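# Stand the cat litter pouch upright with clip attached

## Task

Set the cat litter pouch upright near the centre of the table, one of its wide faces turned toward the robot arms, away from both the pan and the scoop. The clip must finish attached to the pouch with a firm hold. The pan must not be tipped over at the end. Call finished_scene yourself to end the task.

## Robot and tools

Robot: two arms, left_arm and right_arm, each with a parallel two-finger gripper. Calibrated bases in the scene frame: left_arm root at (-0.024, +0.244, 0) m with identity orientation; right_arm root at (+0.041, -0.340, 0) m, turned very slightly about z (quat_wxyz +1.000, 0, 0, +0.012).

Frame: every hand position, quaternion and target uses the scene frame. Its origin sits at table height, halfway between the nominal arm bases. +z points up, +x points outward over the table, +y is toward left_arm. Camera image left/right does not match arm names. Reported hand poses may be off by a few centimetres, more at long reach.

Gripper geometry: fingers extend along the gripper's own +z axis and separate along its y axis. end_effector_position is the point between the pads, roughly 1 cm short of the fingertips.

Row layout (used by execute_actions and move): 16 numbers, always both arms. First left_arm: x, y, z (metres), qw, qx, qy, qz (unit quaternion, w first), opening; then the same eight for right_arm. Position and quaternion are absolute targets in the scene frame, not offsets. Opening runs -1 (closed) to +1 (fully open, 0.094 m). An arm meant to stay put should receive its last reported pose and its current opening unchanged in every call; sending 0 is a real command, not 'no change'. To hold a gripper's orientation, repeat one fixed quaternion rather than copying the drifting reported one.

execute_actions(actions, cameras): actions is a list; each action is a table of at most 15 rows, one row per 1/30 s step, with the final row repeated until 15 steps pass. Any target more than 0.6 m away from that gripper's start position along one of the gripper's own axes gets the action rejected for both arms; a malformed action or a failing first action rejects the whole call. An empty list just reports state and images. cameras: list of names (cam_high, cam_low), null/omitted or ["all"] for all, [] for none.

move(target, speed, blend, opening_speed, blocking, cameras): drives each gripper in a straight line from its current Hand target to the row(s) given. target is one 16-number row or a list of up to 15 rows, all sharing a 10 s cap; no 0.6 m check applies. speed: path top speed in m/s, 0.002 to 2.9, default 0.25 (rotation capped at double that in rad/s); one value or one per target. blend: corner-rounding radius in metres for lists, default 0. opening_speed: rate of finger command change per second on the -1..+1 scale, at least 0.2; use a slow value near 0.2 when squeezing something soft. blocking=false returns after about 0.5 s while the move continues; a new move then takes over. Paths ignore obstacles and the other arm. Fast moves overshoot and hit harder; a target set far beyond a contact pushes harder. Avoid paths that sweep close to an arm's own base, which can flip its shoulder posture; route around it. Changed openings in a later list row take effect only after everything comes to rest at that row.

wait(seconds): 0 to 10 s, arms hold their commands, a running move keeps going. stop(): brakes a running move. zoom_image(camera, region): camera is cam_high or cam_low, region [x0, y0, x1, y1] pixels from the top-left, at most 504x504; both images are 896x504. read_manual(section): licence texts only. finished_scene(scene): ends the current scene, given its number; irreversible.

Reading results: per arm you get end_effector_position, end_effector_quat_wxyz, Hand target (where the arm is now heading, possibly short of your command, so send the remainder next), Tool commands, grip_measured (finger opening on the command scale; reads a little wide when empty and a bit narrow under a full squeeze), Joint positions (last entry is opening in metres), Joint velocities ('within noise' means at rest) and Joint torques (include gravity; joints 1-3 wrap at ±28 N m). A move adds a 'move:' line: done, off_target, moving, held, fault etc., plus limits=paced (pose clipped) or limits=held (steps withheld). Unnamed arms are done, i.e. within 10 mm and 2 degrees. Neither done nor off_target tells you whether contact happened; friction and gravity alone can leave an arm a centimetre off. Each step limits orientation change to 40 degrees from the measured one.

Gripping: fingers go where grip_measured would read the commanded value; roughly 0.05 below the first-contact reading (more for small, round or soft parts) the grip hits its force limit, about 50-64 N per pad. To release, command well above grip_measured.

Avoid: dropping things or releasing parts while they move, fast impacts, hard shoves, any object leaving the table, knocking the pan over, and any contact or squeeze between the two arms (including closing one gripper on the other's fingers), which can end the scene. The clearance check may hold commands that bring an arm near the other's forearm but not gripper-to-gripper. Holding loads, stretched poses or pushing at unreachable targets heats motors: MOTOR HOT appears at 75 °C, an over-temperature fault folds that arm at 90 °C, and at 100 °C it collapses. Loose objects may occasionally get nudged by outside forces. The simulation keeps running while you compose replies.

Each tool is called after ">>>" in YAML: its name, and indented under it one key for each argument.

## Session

>>> execute_actions:
  actions: []

Scene clock: 0.00 s.
left_arm: end_effector_position=(+0.1681, +0.5915, +0.1738) grip_measured=+1.000 end_effector_quat_wxyz=(-0.401, +0.723, -0.498, -0.263) | right_arm: end_effector_position=(+0.3793, -0.5114, +0.1383) grip_measured=+1.000 end_effector_quat_wxyz=(+0.661, +0.421, +0.621, -0.029)
Joint positions: left_arm=[0.805 1.402 0.912 -0.226 -0.605 -0.848 0.094] | right_arm=[-0.353 1.501 0.26 1.11 0.308 0.592 0.094]
Joint velocities: within noise
Joint torques (N m): no reading
Motor temperatures (°C): left_arm=[29 30 33 29 28 30 28] | right_arm=[27 33 31 27 26 27 28]
Heat: left arm: 33 °C; right arm: 33 °C.
Hand target: left_arm +0.1669, +0.5919, +0.1785; -0.403, +0.722, -0.495, -0.266 | right_arm +0.3797, -0.5119, +0.1393; +0.661, +0.419, +0.621, -0.032
Tool commands: left_gripper/opening=+1.0 right_gripper/opening=+1.0

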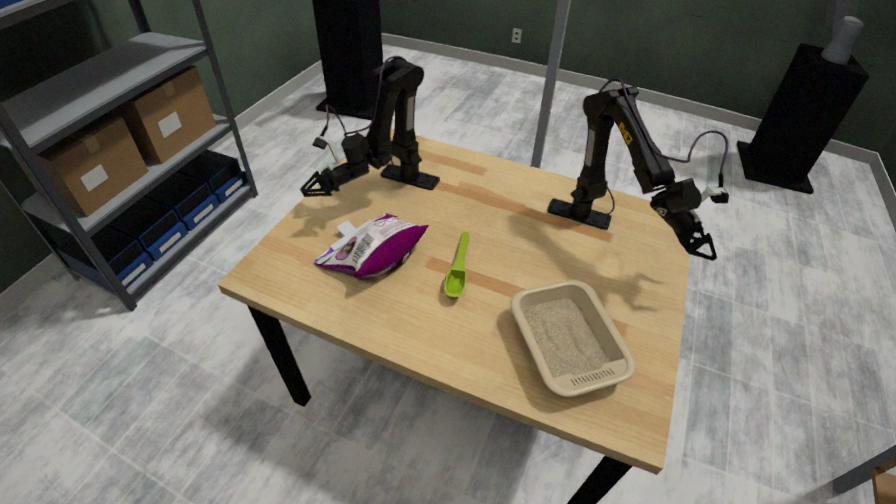

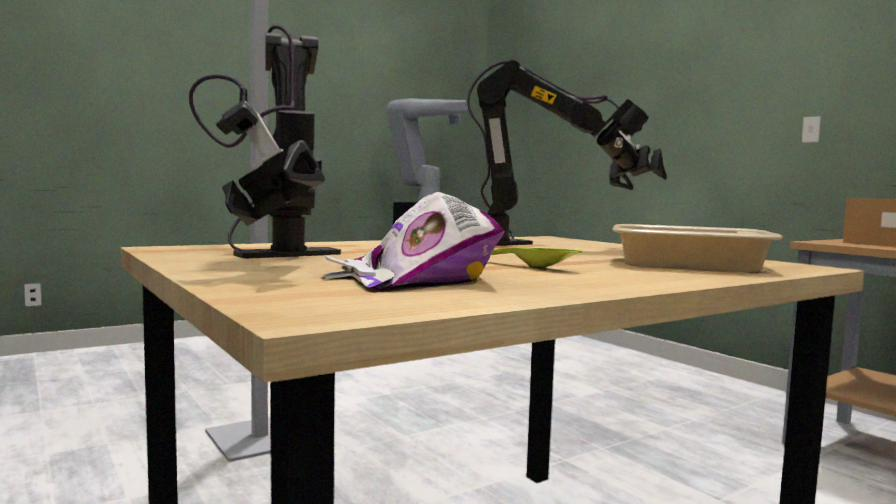

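>>> zoom_image:
  camera: "cam_high"
  region: [300, 200, 480, 320]

>>> zoom_image:
  camera: "cam_low"
  region: [310, 180, 530, 300]

Scaled by 2.800.

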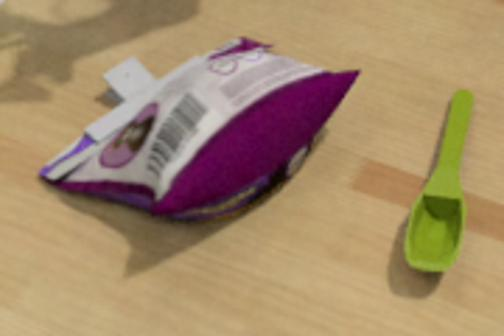

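Scaled by 2.291.

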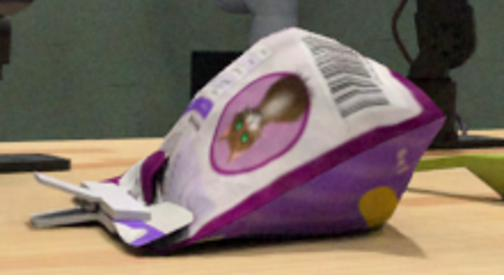

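>>> move:
  target:
    - [0.1681,0.5915,0.1738,-0.401,0.723,-0.498,-0.263,1,0.43,-0.465,0.08,0.099,0.239,0.8925,0.370,-0.2]
  speed: 0.25

>>> zoom_image:
  camera: "cam_high"
  region: [270, 190, 430, 300]

>>> zoom_image:
  camera: "cam_low"
  region: [230, 160, 510, 300]

Scene clock: 5.77 s.
left_arm: end_effector_position=(+0.1681, +0.5915, +0.1738) grip_measured=+1.000 end_effector_quat_wxyz=(-0.401, +0.723, -0.498, -0.263) | right_arm: end_effector_position=(+0.4233, -0.4664, +0.0795) grip_measured=-0.198 end_effector_quat_wxyz=(+0.095, +0.249, +0.893, +0.362)
Joint positions: left_arm=[0.805 1.402 0.912 -0.226 -0.605 -0.848 0.094] | right_arm=[-0.657 2.128 1.627 -1.17 -0.762 -0.129 0.038]
Joint velocities: within noise
Joint torques (N m): left_arm=[0.12 -5.07 7.15 1.68 -0.27 -0.05] | right_arm=[0.57 -8.77 7.92 -0.11 -0.69 -0.16]
Motor temperatures (°C): left_arm=[29 31 35 31 28 30 28] | right_arm=[27 34 33 29 26 27 28]
Heat: left arm: 35 °C; right arm: 34 °C.
Hand target: left_arm +0.1681, +0.5915, +0.1738; -0.401, +0.723, -0.498, -0.263 | right_arm +0.4298, -0.4649, +0.0800; +0.099, +0.239, +0.892, +0.370
Off the commanded pose: left_arm 0.000 m, 0 deg | right_arm 0.007 m, 2 deg.
move: done

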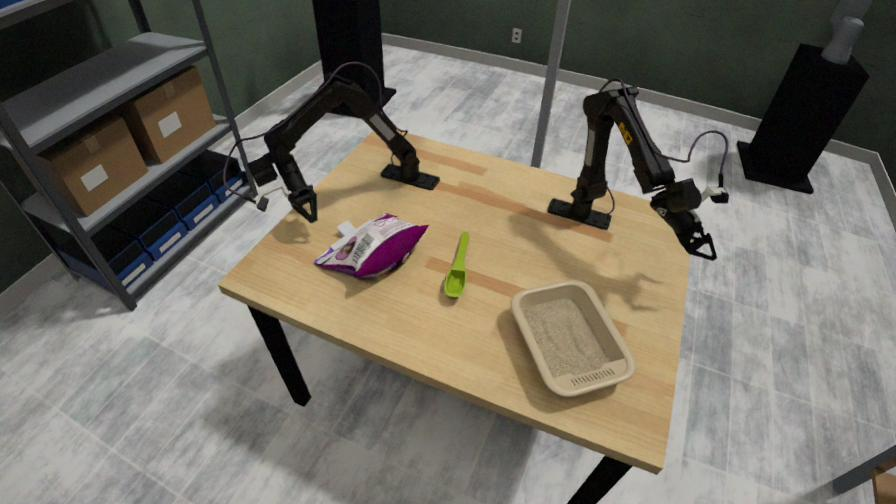

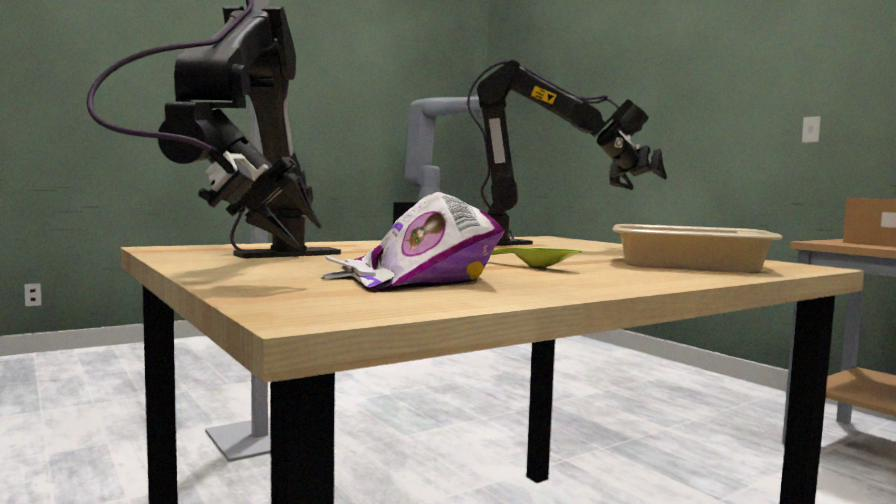

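Scaled by 3.150.

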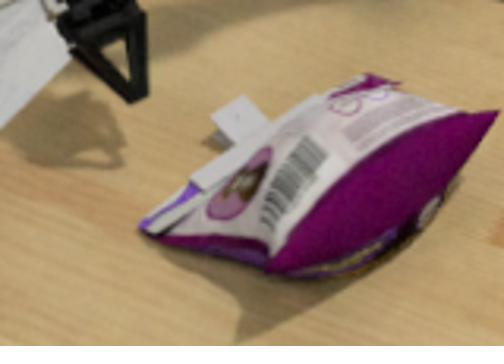

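Scaled by 1.800.

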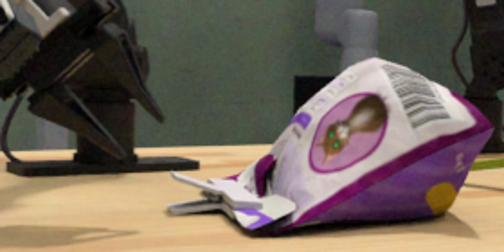

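>>> move:
  target:
    - [0.1681,0.5915,0.1738,-0.401,0.723,-0.498,-0.263,1,0.435,-0.455,0.024,0.099,0.239,0.8925,0.370,-0.2]
  speed: 0.1

>>> zoom_image:
  camera: "cam_high"
  region: [280, 200, 370, 270]

>>> zoom_image:
  camera: "cam_low"
  region: [230, 160, 450, 300]

Scene clock: 7.37 s.
left_arm: end_effector_position=(+0.1681, +0.5915, +0.1738) grip_measured=+1.000 end_effector_quat_wxyz=(-0.401, +0.723, -0.498, -0.263) | right_arm: end_effector_position=(+0.4338, -0.4606, +0.0307) grip_measured=-0.198 end_effector_quat_wxyz=(+0.101, +0.242, +0.895, +0.360)
Joint positions: left_arm=[0.805 1.402 0.912 -0.226 -0.605 -0.848 0.094] | right_arm=[-0.63 2.198 1.536 -0.975 -0.764 -0.105 0.038]
Joint velocities: within noise
Joint torques (N m): left_arm=[0.05 -4.81 7.34 1.66 -0.26 -0.01] | right_arm=[0.65 -9.61 4.01 0.23 -0.67 -0.02]
Motor temperatures (°C): left_arm=[29 31 35 31 28 30 28] | right_arm=[27 34 33 29 26 27 28]
Heat: left arm: 35 °C; right arm: 34 °C.
Hand target: left_arm +0.1681, +0.5915, +0.1738; -0.401, +0.723, -0.498, -0.263 | right_arm +0.4348, -0.4550, +0.0241; +0.099, +0.239, +0.892, +0.370
Off the commanded pose: left_arm 0.000 m, 0 deg | right_arm 0.009 m, 1 deg.
move: done

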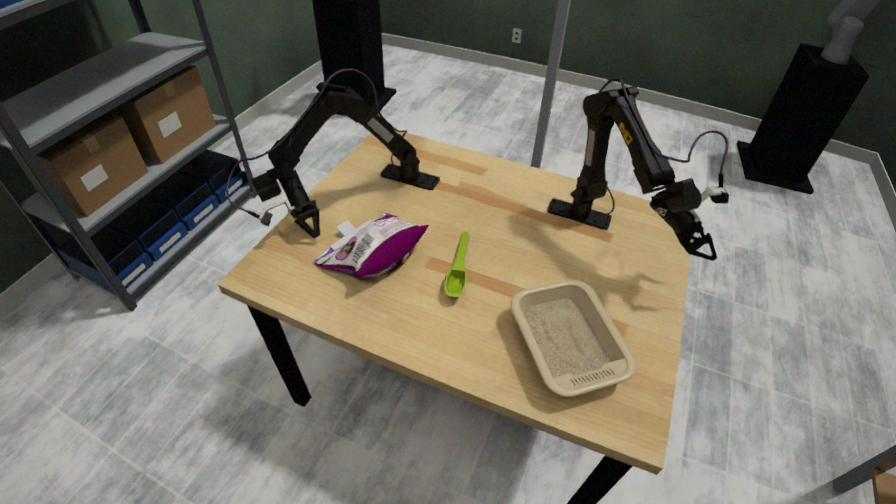

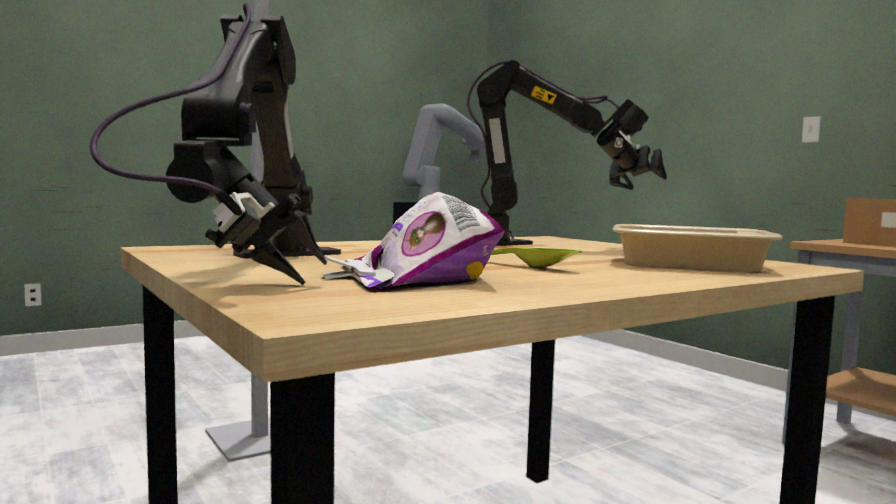

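Scaled by 5.600.

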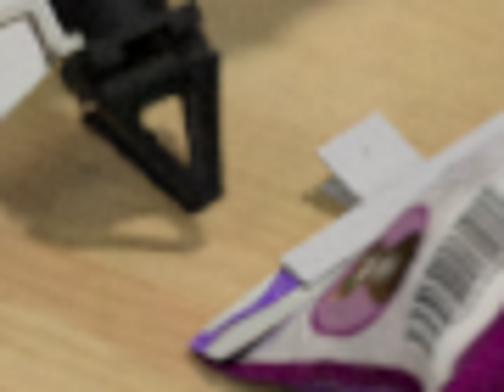

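Scaled by 2.291.

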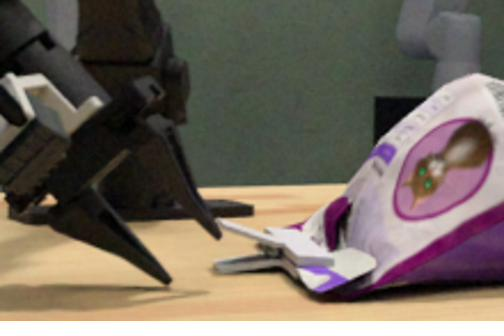

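>>> zoom_image:
  camera: "cam_low"
  region: [300, 230, 420, 300]

>>> zoom_image:
  camera: "cam_high"
  region: [305, 230, 365, 280]

Scaled by 4.200.

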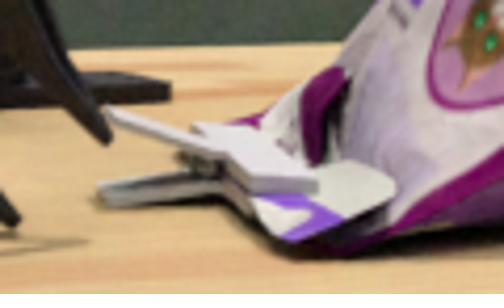

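Scaled by 8.400.

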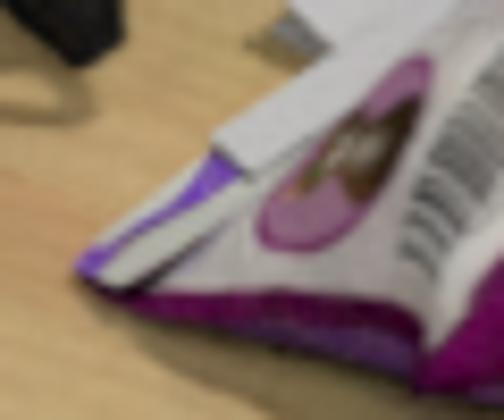

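>>> move:
  target:
    - [0.1681,0.5915,0.1738,-0.401,0.723,-0.498,-0.263,1,0.45,-0.405,0.018,0.099,0.239,0.8925,0.370,-0.3]
  speed: 0.08

>>> zoom_image:
  camera: "cam_high"
  region: [280, 200, 370, 270]

>>> zoom_image:
  camera: "cam_low"
  region: [280, 210, 420, 300]

Scene clock: 9.27 s.
left_arm: end_effector_position=(+0.1681, +0.5915, +0.1738) grip_measured=+1.000 end_effector_quat_wxyz=(-0.401, +0.723, -0.498, -0.263) | right_arm: end_effector_position=(+0.4536, -0.4048, +0.0268) grip_measured=-0.298 end_effector_quat_wxyz=(+0.100, +0.241, +0.884, +0.388)
Joint positions: left_arm=[0.805 1.402 0.912 -0.226 -0.605 -0.848 0.094] | right_arm=[-0.501 2.159 1.422 -0.789 -0.824 0.075 0.033]
Joint velocities: within noise
Joint torques (N m): left_arm=[-0.16 -4.72 7.24 1.68 -0.3 -0.03] | right_arm=[0.57 -10.71 3.14 0.47 -0.11 -0.04]
Motor temperatures (°C): left_arm=[29 31 35 31 28 30 28] | right_arm=[27 35 33 29 26 27 28]
Heat: left arm: 35 °C; right arm: 35 °C.
Hand target: left_arm +0.1681, +0.5915, +0.1738; -0.401, +0.723, -0.498, -0.263 | right_arm +0.4500, -0.4050, +0.0182; +0.098, +0.239, +0.892, +0.370
Off the commanded pose: left_arm 0.000 m, 0 deg | right_arm 0.009 m, 2 deg.
move: done

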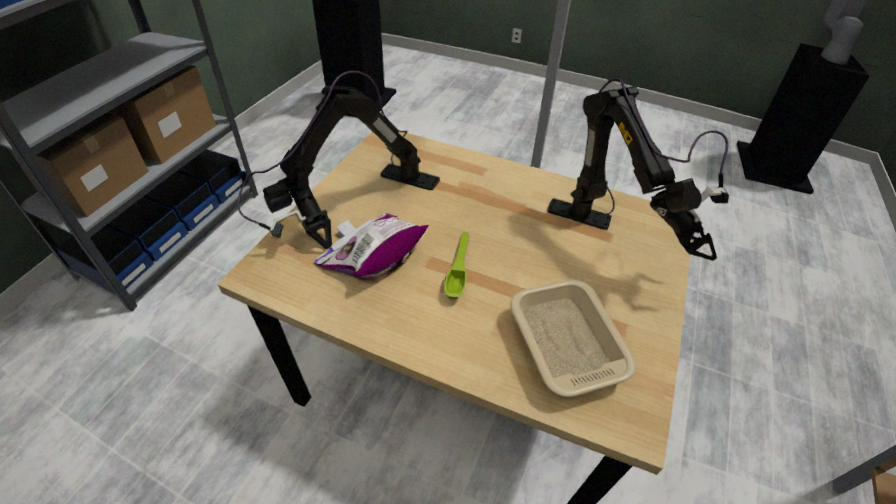

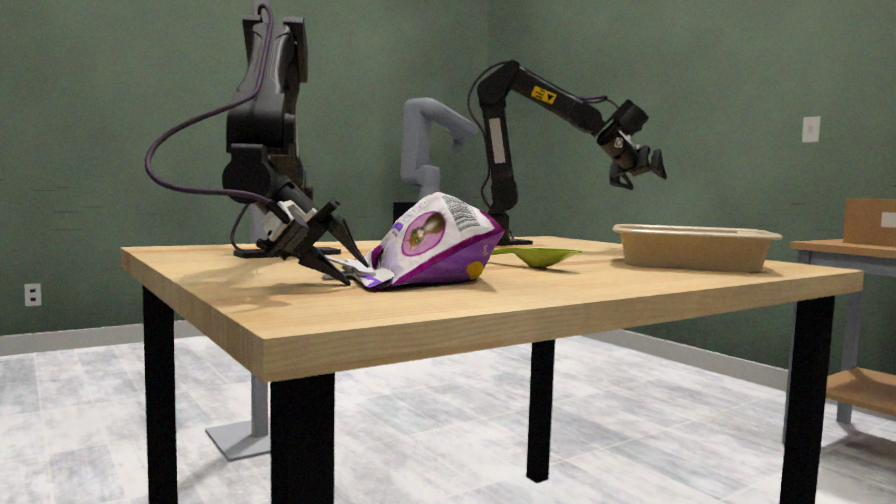

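Scaled by 5.600.

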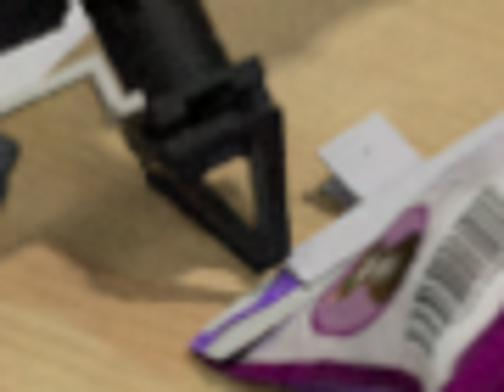

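Scaled by 3.600.

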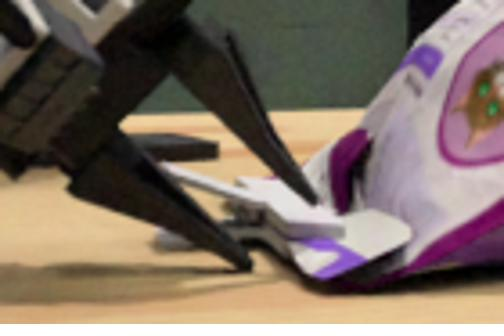

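>>> move:
  target:
    - [0.1681,0.5915,0.1738,-0.401,0.723,-0.498,-0.263,1,0.46,-0.407,0.018,0.099,0.239,0.8925,0.370,-0.3]
    - [0.474,-0.387,0.018,0.099,0.239,0.8925,0.370,-0.3]
  speed: 0.06


>>> move:
  target:
    - [0.1681,0.5915,0.1738,-0.401,0.723,-0.498,-0.263,1,0.46,-0.407,0.018,0.099,0.239,0.8925,0.370,-0.3]
    - [0.1681,0.5915,0.1738,-0.401,0.723,-0.498,-0.263,1,0.474,-0.387,0.018,0.099,0.239,0.8925,0.370,-0.3]
  speed: 0.06

>>> zoom_image:
  camera: "cam_high"
  region: [280, 200, 370, 270]

>>> zoom_image:
  camera: "cam_low"
  region: [280, 210, 420, 300]

Scene clock: 10.80 s.
left_arm: end_effector_position=(+0.1681, +0.5915, +0.1738) grip_measured=+1.000 end_effector_quat_wxyz=(-0.401, +0.723, -0.498, -0.263) | right_arm: end_effector_position=(+0.4665, -0.3890, +0.0274) grip_measured=-0.298 end_effector_quat_wxyz=(+0.095, +0.249, +0.885, +0.383)
Joint positions: left_arm=[0.805 1.402 0.912 -0.226 -0.605 -0.848 0.094] | right_arm=[-0.446 2.159 1.432 -0.744 -0.806 0.17 0.033]
Joint velocities: within noise
Joint torques (N m): left_arm=[0.01 -4.72 7.36 1.71 -0.28 0.01] | right_arm=[1.68 -8.64 6.61 0.58 -0.19 -0.03]
Motor temperatures (°C): left_arm=[29 32 36 32 28 30 28] | right_arm=[27 35 33 29 26 27 28]
Heat: left arm: 36 °C; right arm: 35 °C.
Hand target: left_arm +0.1681, +0.5915, +0.1738; -0.401, +0.723, -0.498, -0.263 | right_arm +0.4735, -0.3869, +0.0183; +0.099, +0.239, +0.892, +0.370
Off the commanded pose: left_arm 0.000 m, 0 deg | right_arm 0.012 m, 2 deg.
move: off_target (right_arm)

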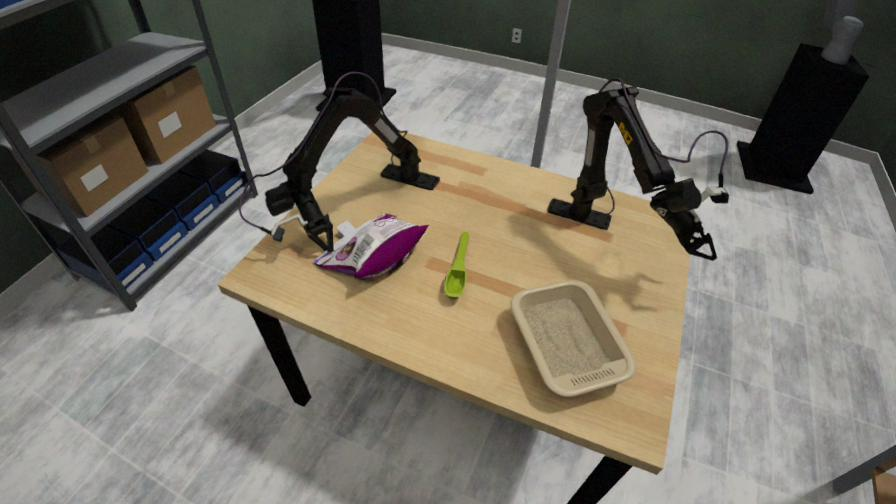

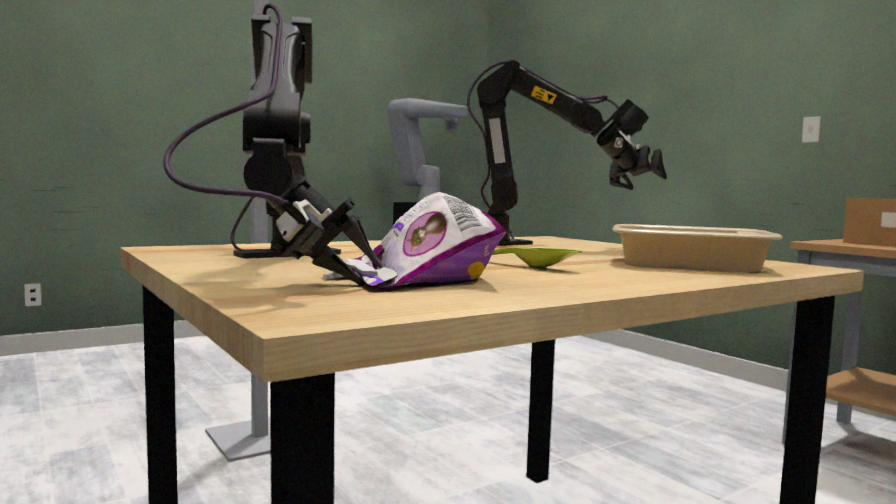

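Scaled by 5.600.

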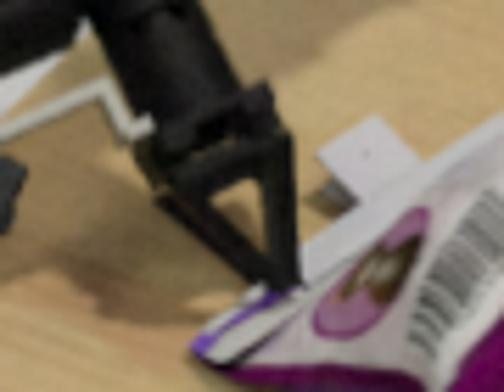

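Scaled by 3.600.

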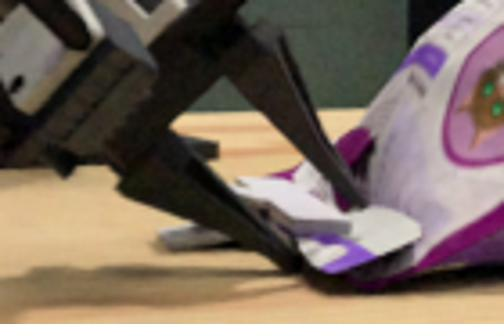

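>>> move:
  target:
    - [0.1681,0.5915,0.1738,-0.401,0.723,-0.498,-0.263,1,0.459,-0.412,0.016,0.099,0.239,0.8925,0.370,-0.3]
    - [0.1681,0.5915,0.1738,-0.401,0.723,-0.498,-0.263,1,0.472,-0.413,0.013,0.099,0.239,0.8925,0.370,-0.3]
  speed: 0.08

>>> zoom_image:
  camera: "cam_high"
  region: [280, 200, 370, 270]

>>> zoom_image:
  camera: "cam_low"
  region: [280, 210, 420, 300]

Scene clock: 11.90 s.
left_arm: end_effector_position=(+0.1681, +0.5915, +0.1738) grip_measured=+1.000 end_effector_quat_wxyz=(-0.401, +0.723, -0.498, -0.263) | right_arm: end_effector_position=(+0.4728, -0.4105, +0.0277) grip_measured=-0.298 end_effector_quat_wxyz=(+0.112, +0.239, +0.887, +0.380)
Joint positions: left_arm=[0.805 1.402 0.912 -0.226 -0.605 -0.848 0.094] | right_arm=[-0.488 2.198 1.497 -0.78 -0.81 0.1 0.033]
Joint velocities: within noise
Joint torques (N m): left_arm=[-0.01 -4.77 7.42 1.65 -0.26 0] | right_arm=[0.08 -8.03 6.78 0.21 -0.27 -0.21]
Motor temperatures (°C): left_arm=[29 32 36 32 28 30 28] | right_arm=[27 35 33 28 26 27 28]
Heat: left arm: 36 °C; right arm: 35 °C.
Hand target: left_arm +0.1681, +0.5915, +0.1738; -0.401, +0.723, -0.498, -0.263 | right_arm +0.4716, -0.4129, +0.0133; +0.099, +0.239, +0.892, +0.370
Off the commanded pose: left_arm 0.000 m, 0 deg | right_arm 0.015 m, 2 deg.
move: off_target (right_arm)

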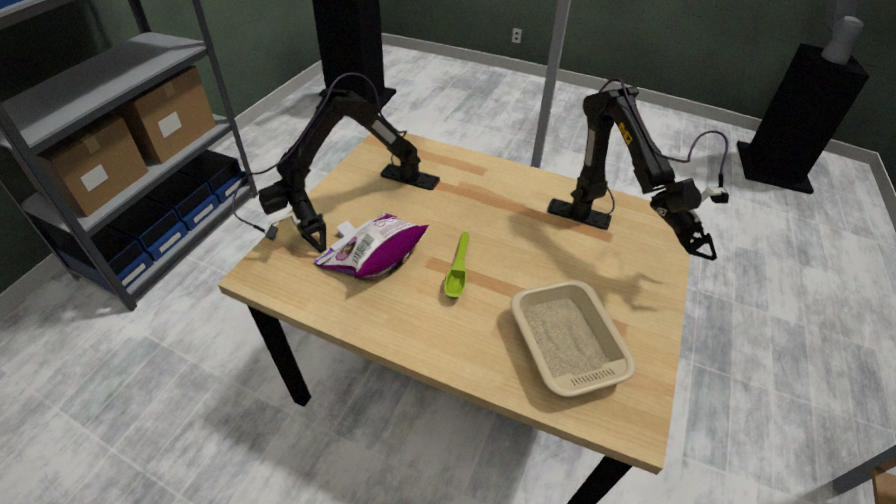

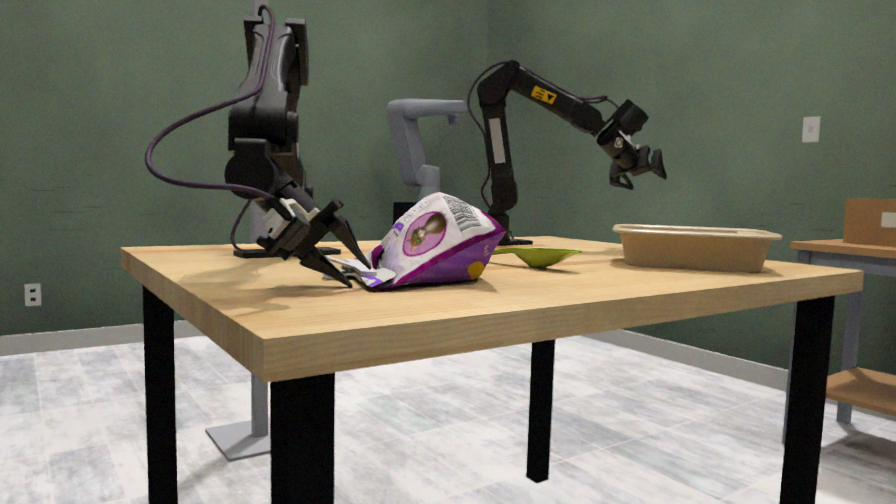

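Scaled by 5.600.

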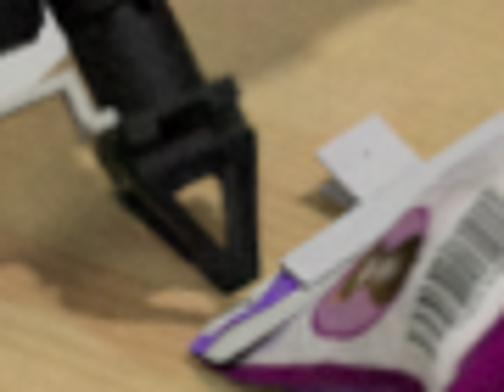

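Scaled by 3.600.

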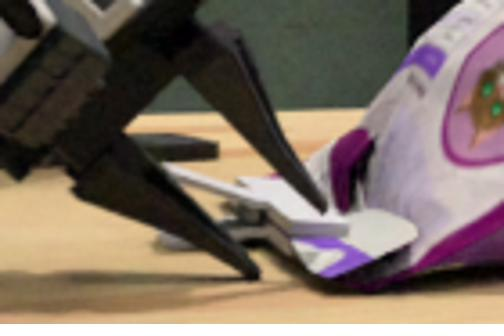

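>>> move:
  target:
    - [0.1681,0.5915,0.1738,-0.401,0.723,-0.498,-0.263,1,0.483,-0.388,0.015,0.099,0.239,0.8925,0.370,-0.3]
  speed: 0.06

>>> zoom_image:
  camera: "cam_high"
  region: [280, 200, 370, 270]

>>> zoom_image:
  camera: "cam_low"
  region: [280, 210, 420, 300]

Scene clock: 13.13 s.
left_arm: end_effector_position=(+0.1681, +0.5915, +0.1738) grip_measured=+1.000 end_effector_quat_wxyz=(-0.401, +0.723, -0.498, -0.263) | right_arm: end_effector_position=(+0.4844, -0.3884, +0.0281) grip_measured=-0.298 end_effector_quat_wxyz=(+0.106, +0.238, +0.887, +0.382)
Joint positions: left_arm=[0.805 1.402 0.912 -0.226 -0.605 -0.848 0.094] | right_arm=[-0.428 2.198 1.497 -0.733 -0.806 0.178 0.033]
Joint velocities: within noise
Joint torques (N m): left_arm=[-0.01 -4.71 7.3 1.65 -0.32 0] | right_arm=[0.65 -9.36 4.66 0.48 -0.25 -0.02]
Motor temperatures (°C): left_arm=[29 32 36 32 28 30 28] | right_arm=[27 36 33 28 26 27 28]
Heat: left arm: 36 °C; right arm: 36 °C.
Hand target: left_arm +0.1681, +0.5915, +0.1738; -0.401, +0.723, -0.498, -0.263 | right_arm +0.4827, -0.3881, +0.0153; +0.099, +0.239, +0.892, +0.370
Off the commanded pose: left_arm 0.000 m, 0 deg | right_arm 0.013 m, 2 deg.
move: off_target (right_arm)

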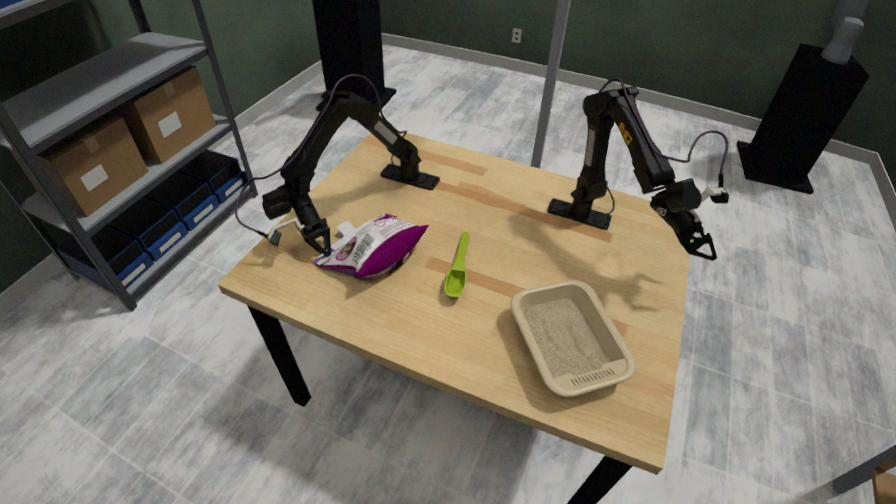

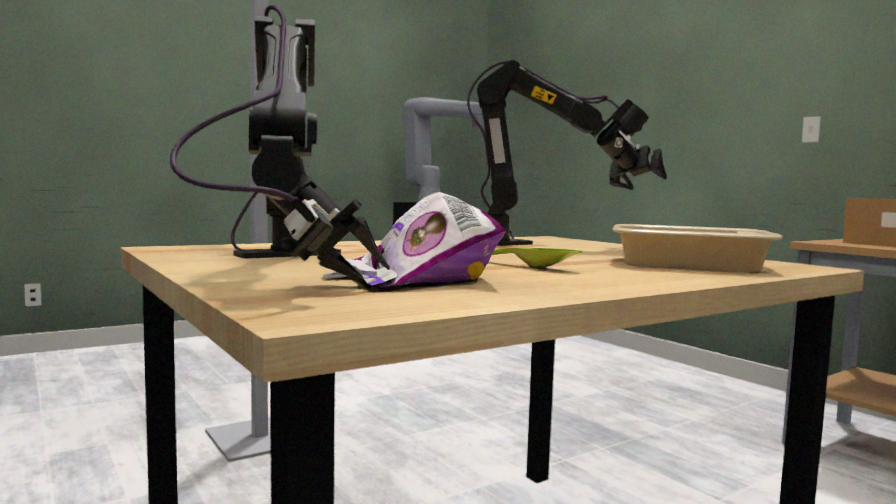

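Scaled by 5.600.

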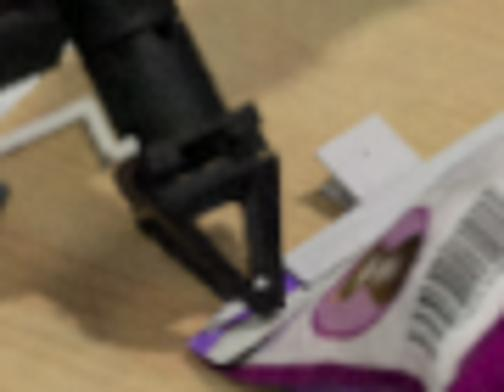

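Scaled by 3.600.

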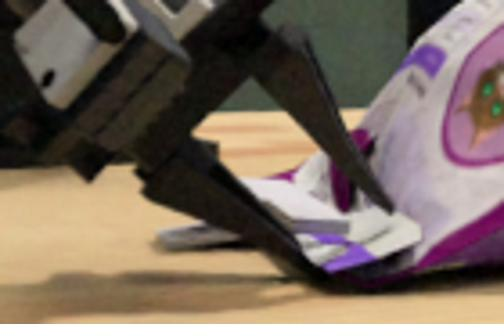

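>>> move:
  target:
    - [0.1681,0.5915,0.1738,-0.401,0.723,-0.498,-0.263,1,0.485,-0.386,0.017,0.099,0.239,0.8925,0.370,-1]
  speed: 0.06
  opening_speed: 0.4

>>> zoom_image:
  camera: "cam_high"
  region: [280, 200, 370, 270]

>>> zoom_image:
  camera: "cam_low"
  region: [280, 210, 420, 300]

Scene clock: 15.40 s.
left_arm: end_effector_position=(+0.1681, +0.5915, +0.1738) grip_measured=+1.000 end_effector_quat_wxyz=(-0.401, +0.723, -0.498, -0.263) | right_arm: end_effector_position=(+0.4840, -0.3898, +0.0260) grip_measured=-0.984 end_effector_quat_wxyz=(+0.104, +0.243, +0.889, +0.374)
Joint positions: left_arm=[0.805 1.402 0.912 -0.226 -0.605 -0.848 0.094] | right_arm=[-0.426 2.198 1.497 -0.733 -0.788 0.188 0.001]
Joint velocities: within noise
Joint torques (N m): left_arm=[0.01 -4.89 7.38 1.7 -0.28 -0.02] | right_arm=[1.02 -9.46 5.38 0.51 -0.4 0.02]
Motor temperatures (°C): left_arm=[29 32 36 32 28 30 28] | right_arm=[27 36 33 28 26 27 28]
Heat: left arm: 36 °C; right arm: 36 °C.
Hand target: left_arm +0.1681, +0.5915, +0.1738; -0.401, +0.723, -0.498, -0.263 | right_arm +0.4848, -0.3860, +0.0172; +0.099, +0.239, +0.892, +0.370
Off the commanded pose: left_arm 0.000 m, 0 deg | right_arm 0.010 m, 1 deg.
move: done

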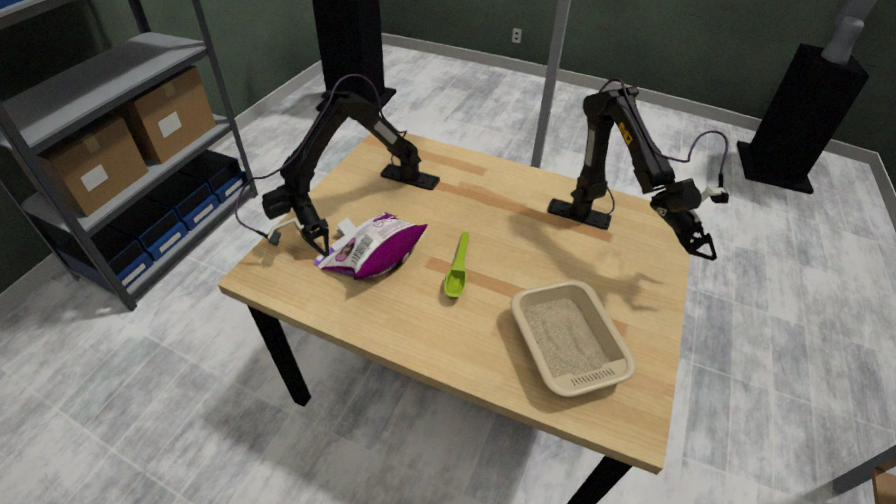

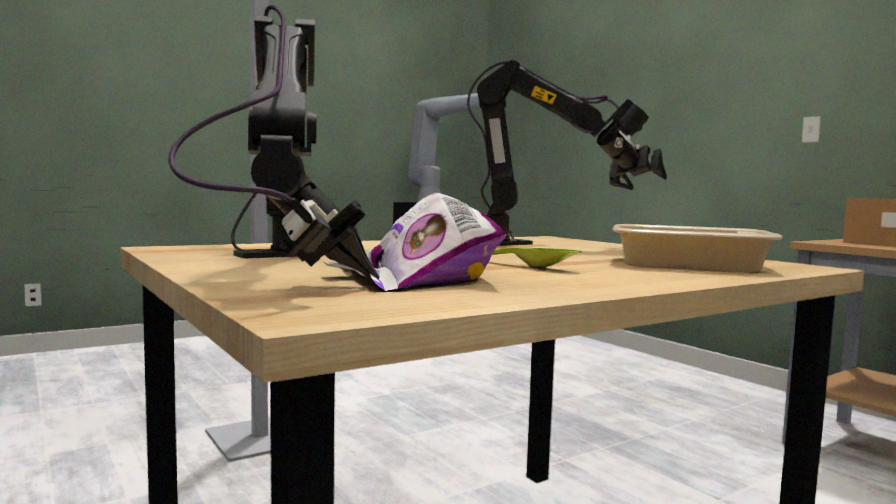

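Scaled by 5.600.

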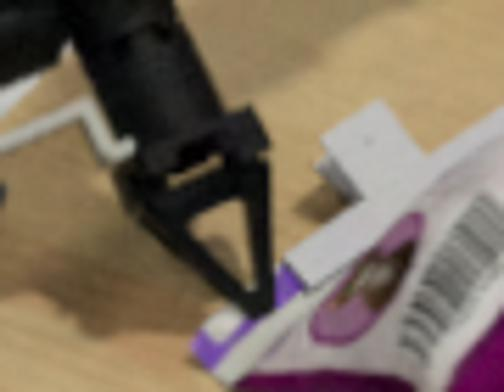

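Scaled by 3.600.

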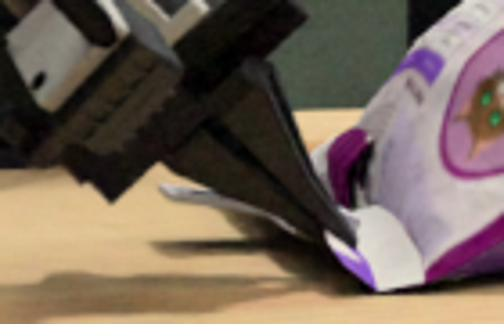

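>>> move:
  target:
    - [0.28,0.44,0.25,0.2,-0.35,0.88,0.2,0.06,0.487,-0.3825,0.062,0.067,0.25,0.933,0.25,-1]
    - [0.28,0.25,0.27,0.0152,0.173,0.981,0.0858,0.06,0.491,-0.371,0.102,0.067,0.25,0.933,0.25,-1]
  speed: 0.2

>>> zoom_image:
  camera: "cam_high"
  region: [280, 180, 460, 300]

>>> zoom_image:
  camera: "cam_low"
  region: [300, 150, 540, 300]

Scene clock: 22.53 s.
left_arm: end_effector_position=(+0.2848, +0.2521, +0.2603) grip_measured=+0.061 end_effector_quat_wxyz=(+0.106, +0.178, +0.973, +0.103) | right_arm: end_effector_position=(+0.4864, -0.3760, +0.0677) grip_measured=-0.985 end_effector_quat_wxyz=(+0.043, +0.259, +0.934, +0.241)
Joint positions: left_arm=[-0.082 1.595 1.835 -1.576 -0.183 0.301 0.05] | right_arm=[-0.295 2.17 1.763 -1.069 -0.486 0.294 0.001]
Joint velocities: within noise
Joint torques (N m): left_arm=[-0.06 -7.27 6.5 0.81 -0.03 0.02] | right_arm=[0.58 -15.36 9.17 -0.05 -0.53 0]
Motor temperatures (°C): left_arm=[29 32 37 32 28 30 28] | right_arm=[27 41 34 28 26 27 28]
Heat: left arm: 37 °C; right arm: 41 °C.
Hand target: left_arm +0.2800, +0.2502, +0.2691; +0.118, +0.180, +0.971, +0.100 | right_arm +0.4903, -0.3707, +0.1010; +0.067, +0.250, +0.933, +0.250
Off the commanded pose: left_arm 0.011 m, 11 deg | right_arm 0.035 m, 3 deg.
joint sent to its limit (left arm) — joint 4 (wrist pitch), lower limit. The joint targets are off in orientation, not in position.
move: off_target (left_arm, right_arm)

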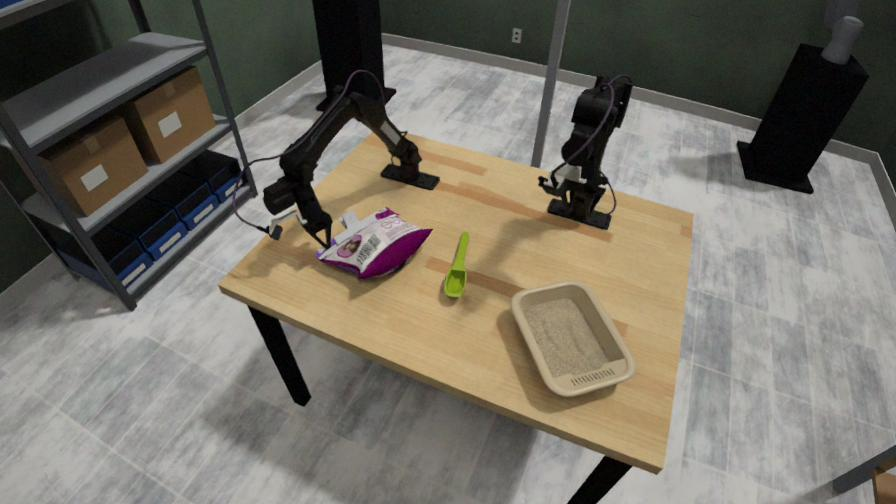

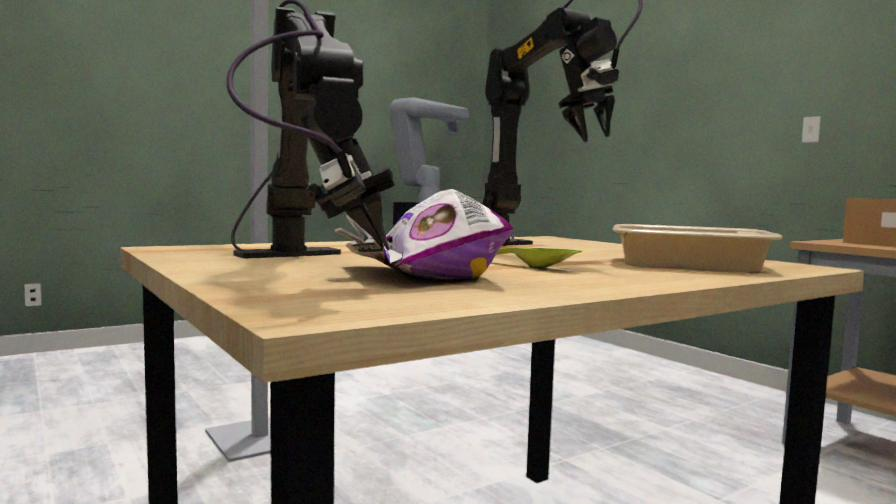

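Scaled by 2.800.

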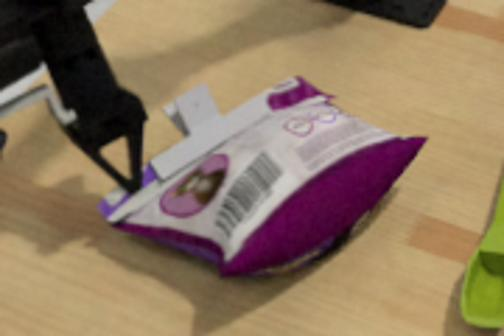

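Scaled by 2.100.

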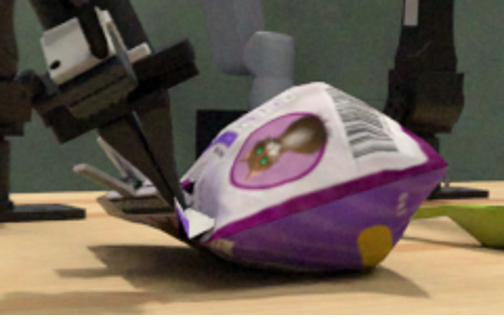

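>>> move:
  target:
    - [0.28,0.20,0.25,0.085,0.178,0.973,0.103,0.06,0.500,-0.355,0.15,0.0282,0.2146,0.9679,0.1274,-1]
    - [0.28,0.15,0.25,0.085,0.178,0.973,0.103,0.06,0.506,-0.335,0.18,0.0282,0.2146,0.9679,0.1274,-1]
  speed: 0.07

>>> zoom_image:
  camera: "cam_high"
  region: [280, 180, 460, 300]

>>> zoom_image:
  camera: "cam_low"
  region: [300, 150, 540, 300]

Scene clock: 26.10 s.
left_arm: end_effector_position=(+0.2773, +0.1501, +0.2458) grip_measured=+0.061 end_effector_quat_wxyz=(+0.113, +0.185, +0.972, +0.093) | right_arm: end_effector_position=(+0.5051, -0.3331, +0.1559) grip_measured=-0.985 end_effector_quat_wxyz=(+0.038, +0.220, +0.965, +0.136)
Joint positions: left_arm=[-0.437 1.647 1.83 -1.577 -0.235 -0.039 0.05] | right_arm=[-0.11 2.297 2.383 -1.542 -0.259 0.377 0.001]
Joint velocities: within noise
Joint torques (N m): left_arm=[-0.13 -5.18 7.84 0.65 -0.27 -0.09] | right_arm=[0.05 -14.19 9.02 0.22 -0.07 0.04]
Motor temperatures (°C): left_arm=[29 32 37 32 28 30 28] | right_arm=[27 42 35 28 26 27 28]
Heat: left arm: 37 °C; right arm: 42 °C.
Hand target: left_arm +0.2800, +0.1502, +0.2495; +0.117, +0.182, +0.972, +0.096 | right_arm +0.5051, -0.3348, +0.1792; +0.064, +0.218, +0.964, +0.135
Off the commanded pose: left_arm 0.005 m, 4 deg | right_arm 0.024 m, 2 deg.
joint sent to its limit (left arm) — joint 4 (wrist pitch), lower limit. The joint targets are off in orientation, not in position.
joint sent to its limit (right arm) — joint 4 (wrist pitch), lower limit. The joint targets are off in orientation, not in position.
move: off_target (left_arm, right_arm)

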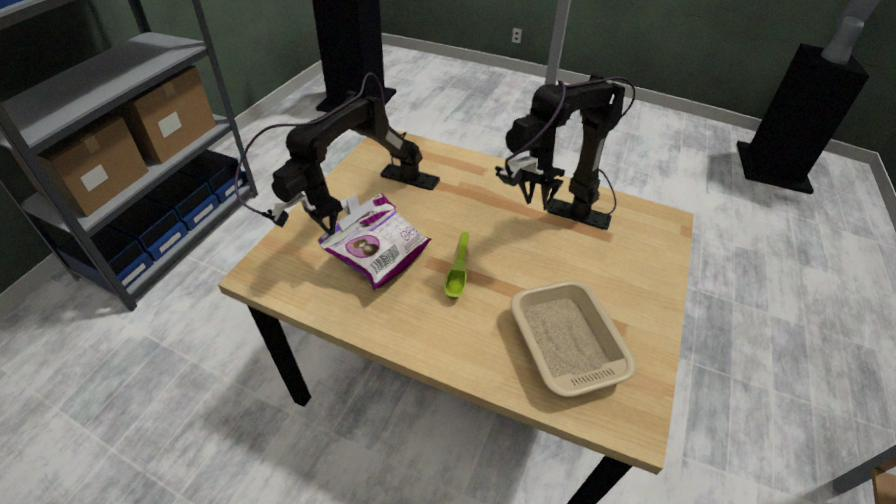

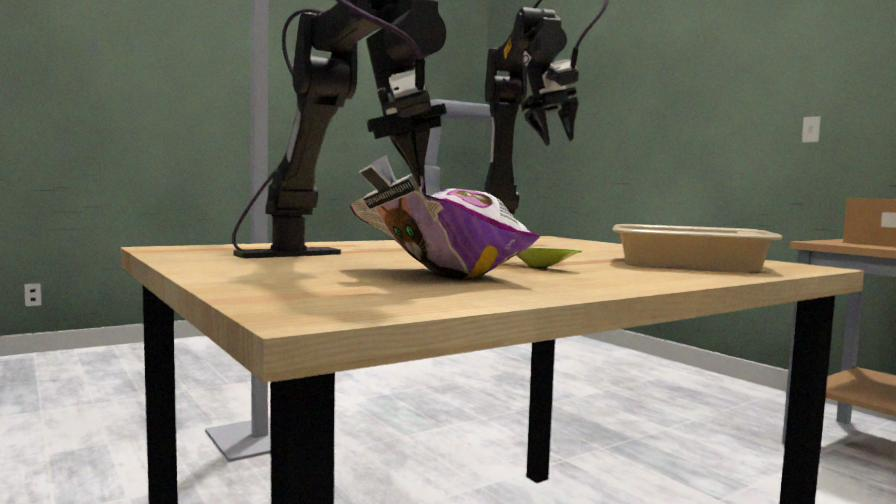

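Scaled by 2.800.

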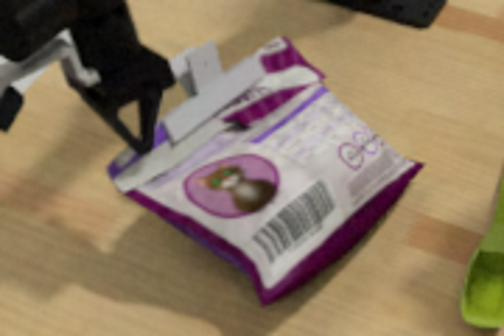

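Scaled by 2.100.

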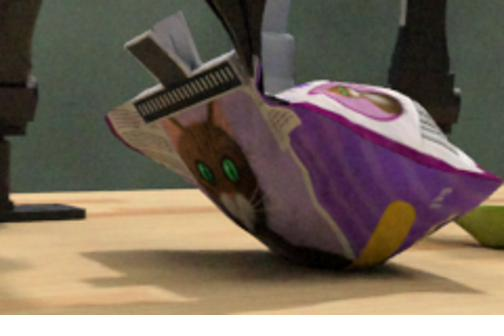

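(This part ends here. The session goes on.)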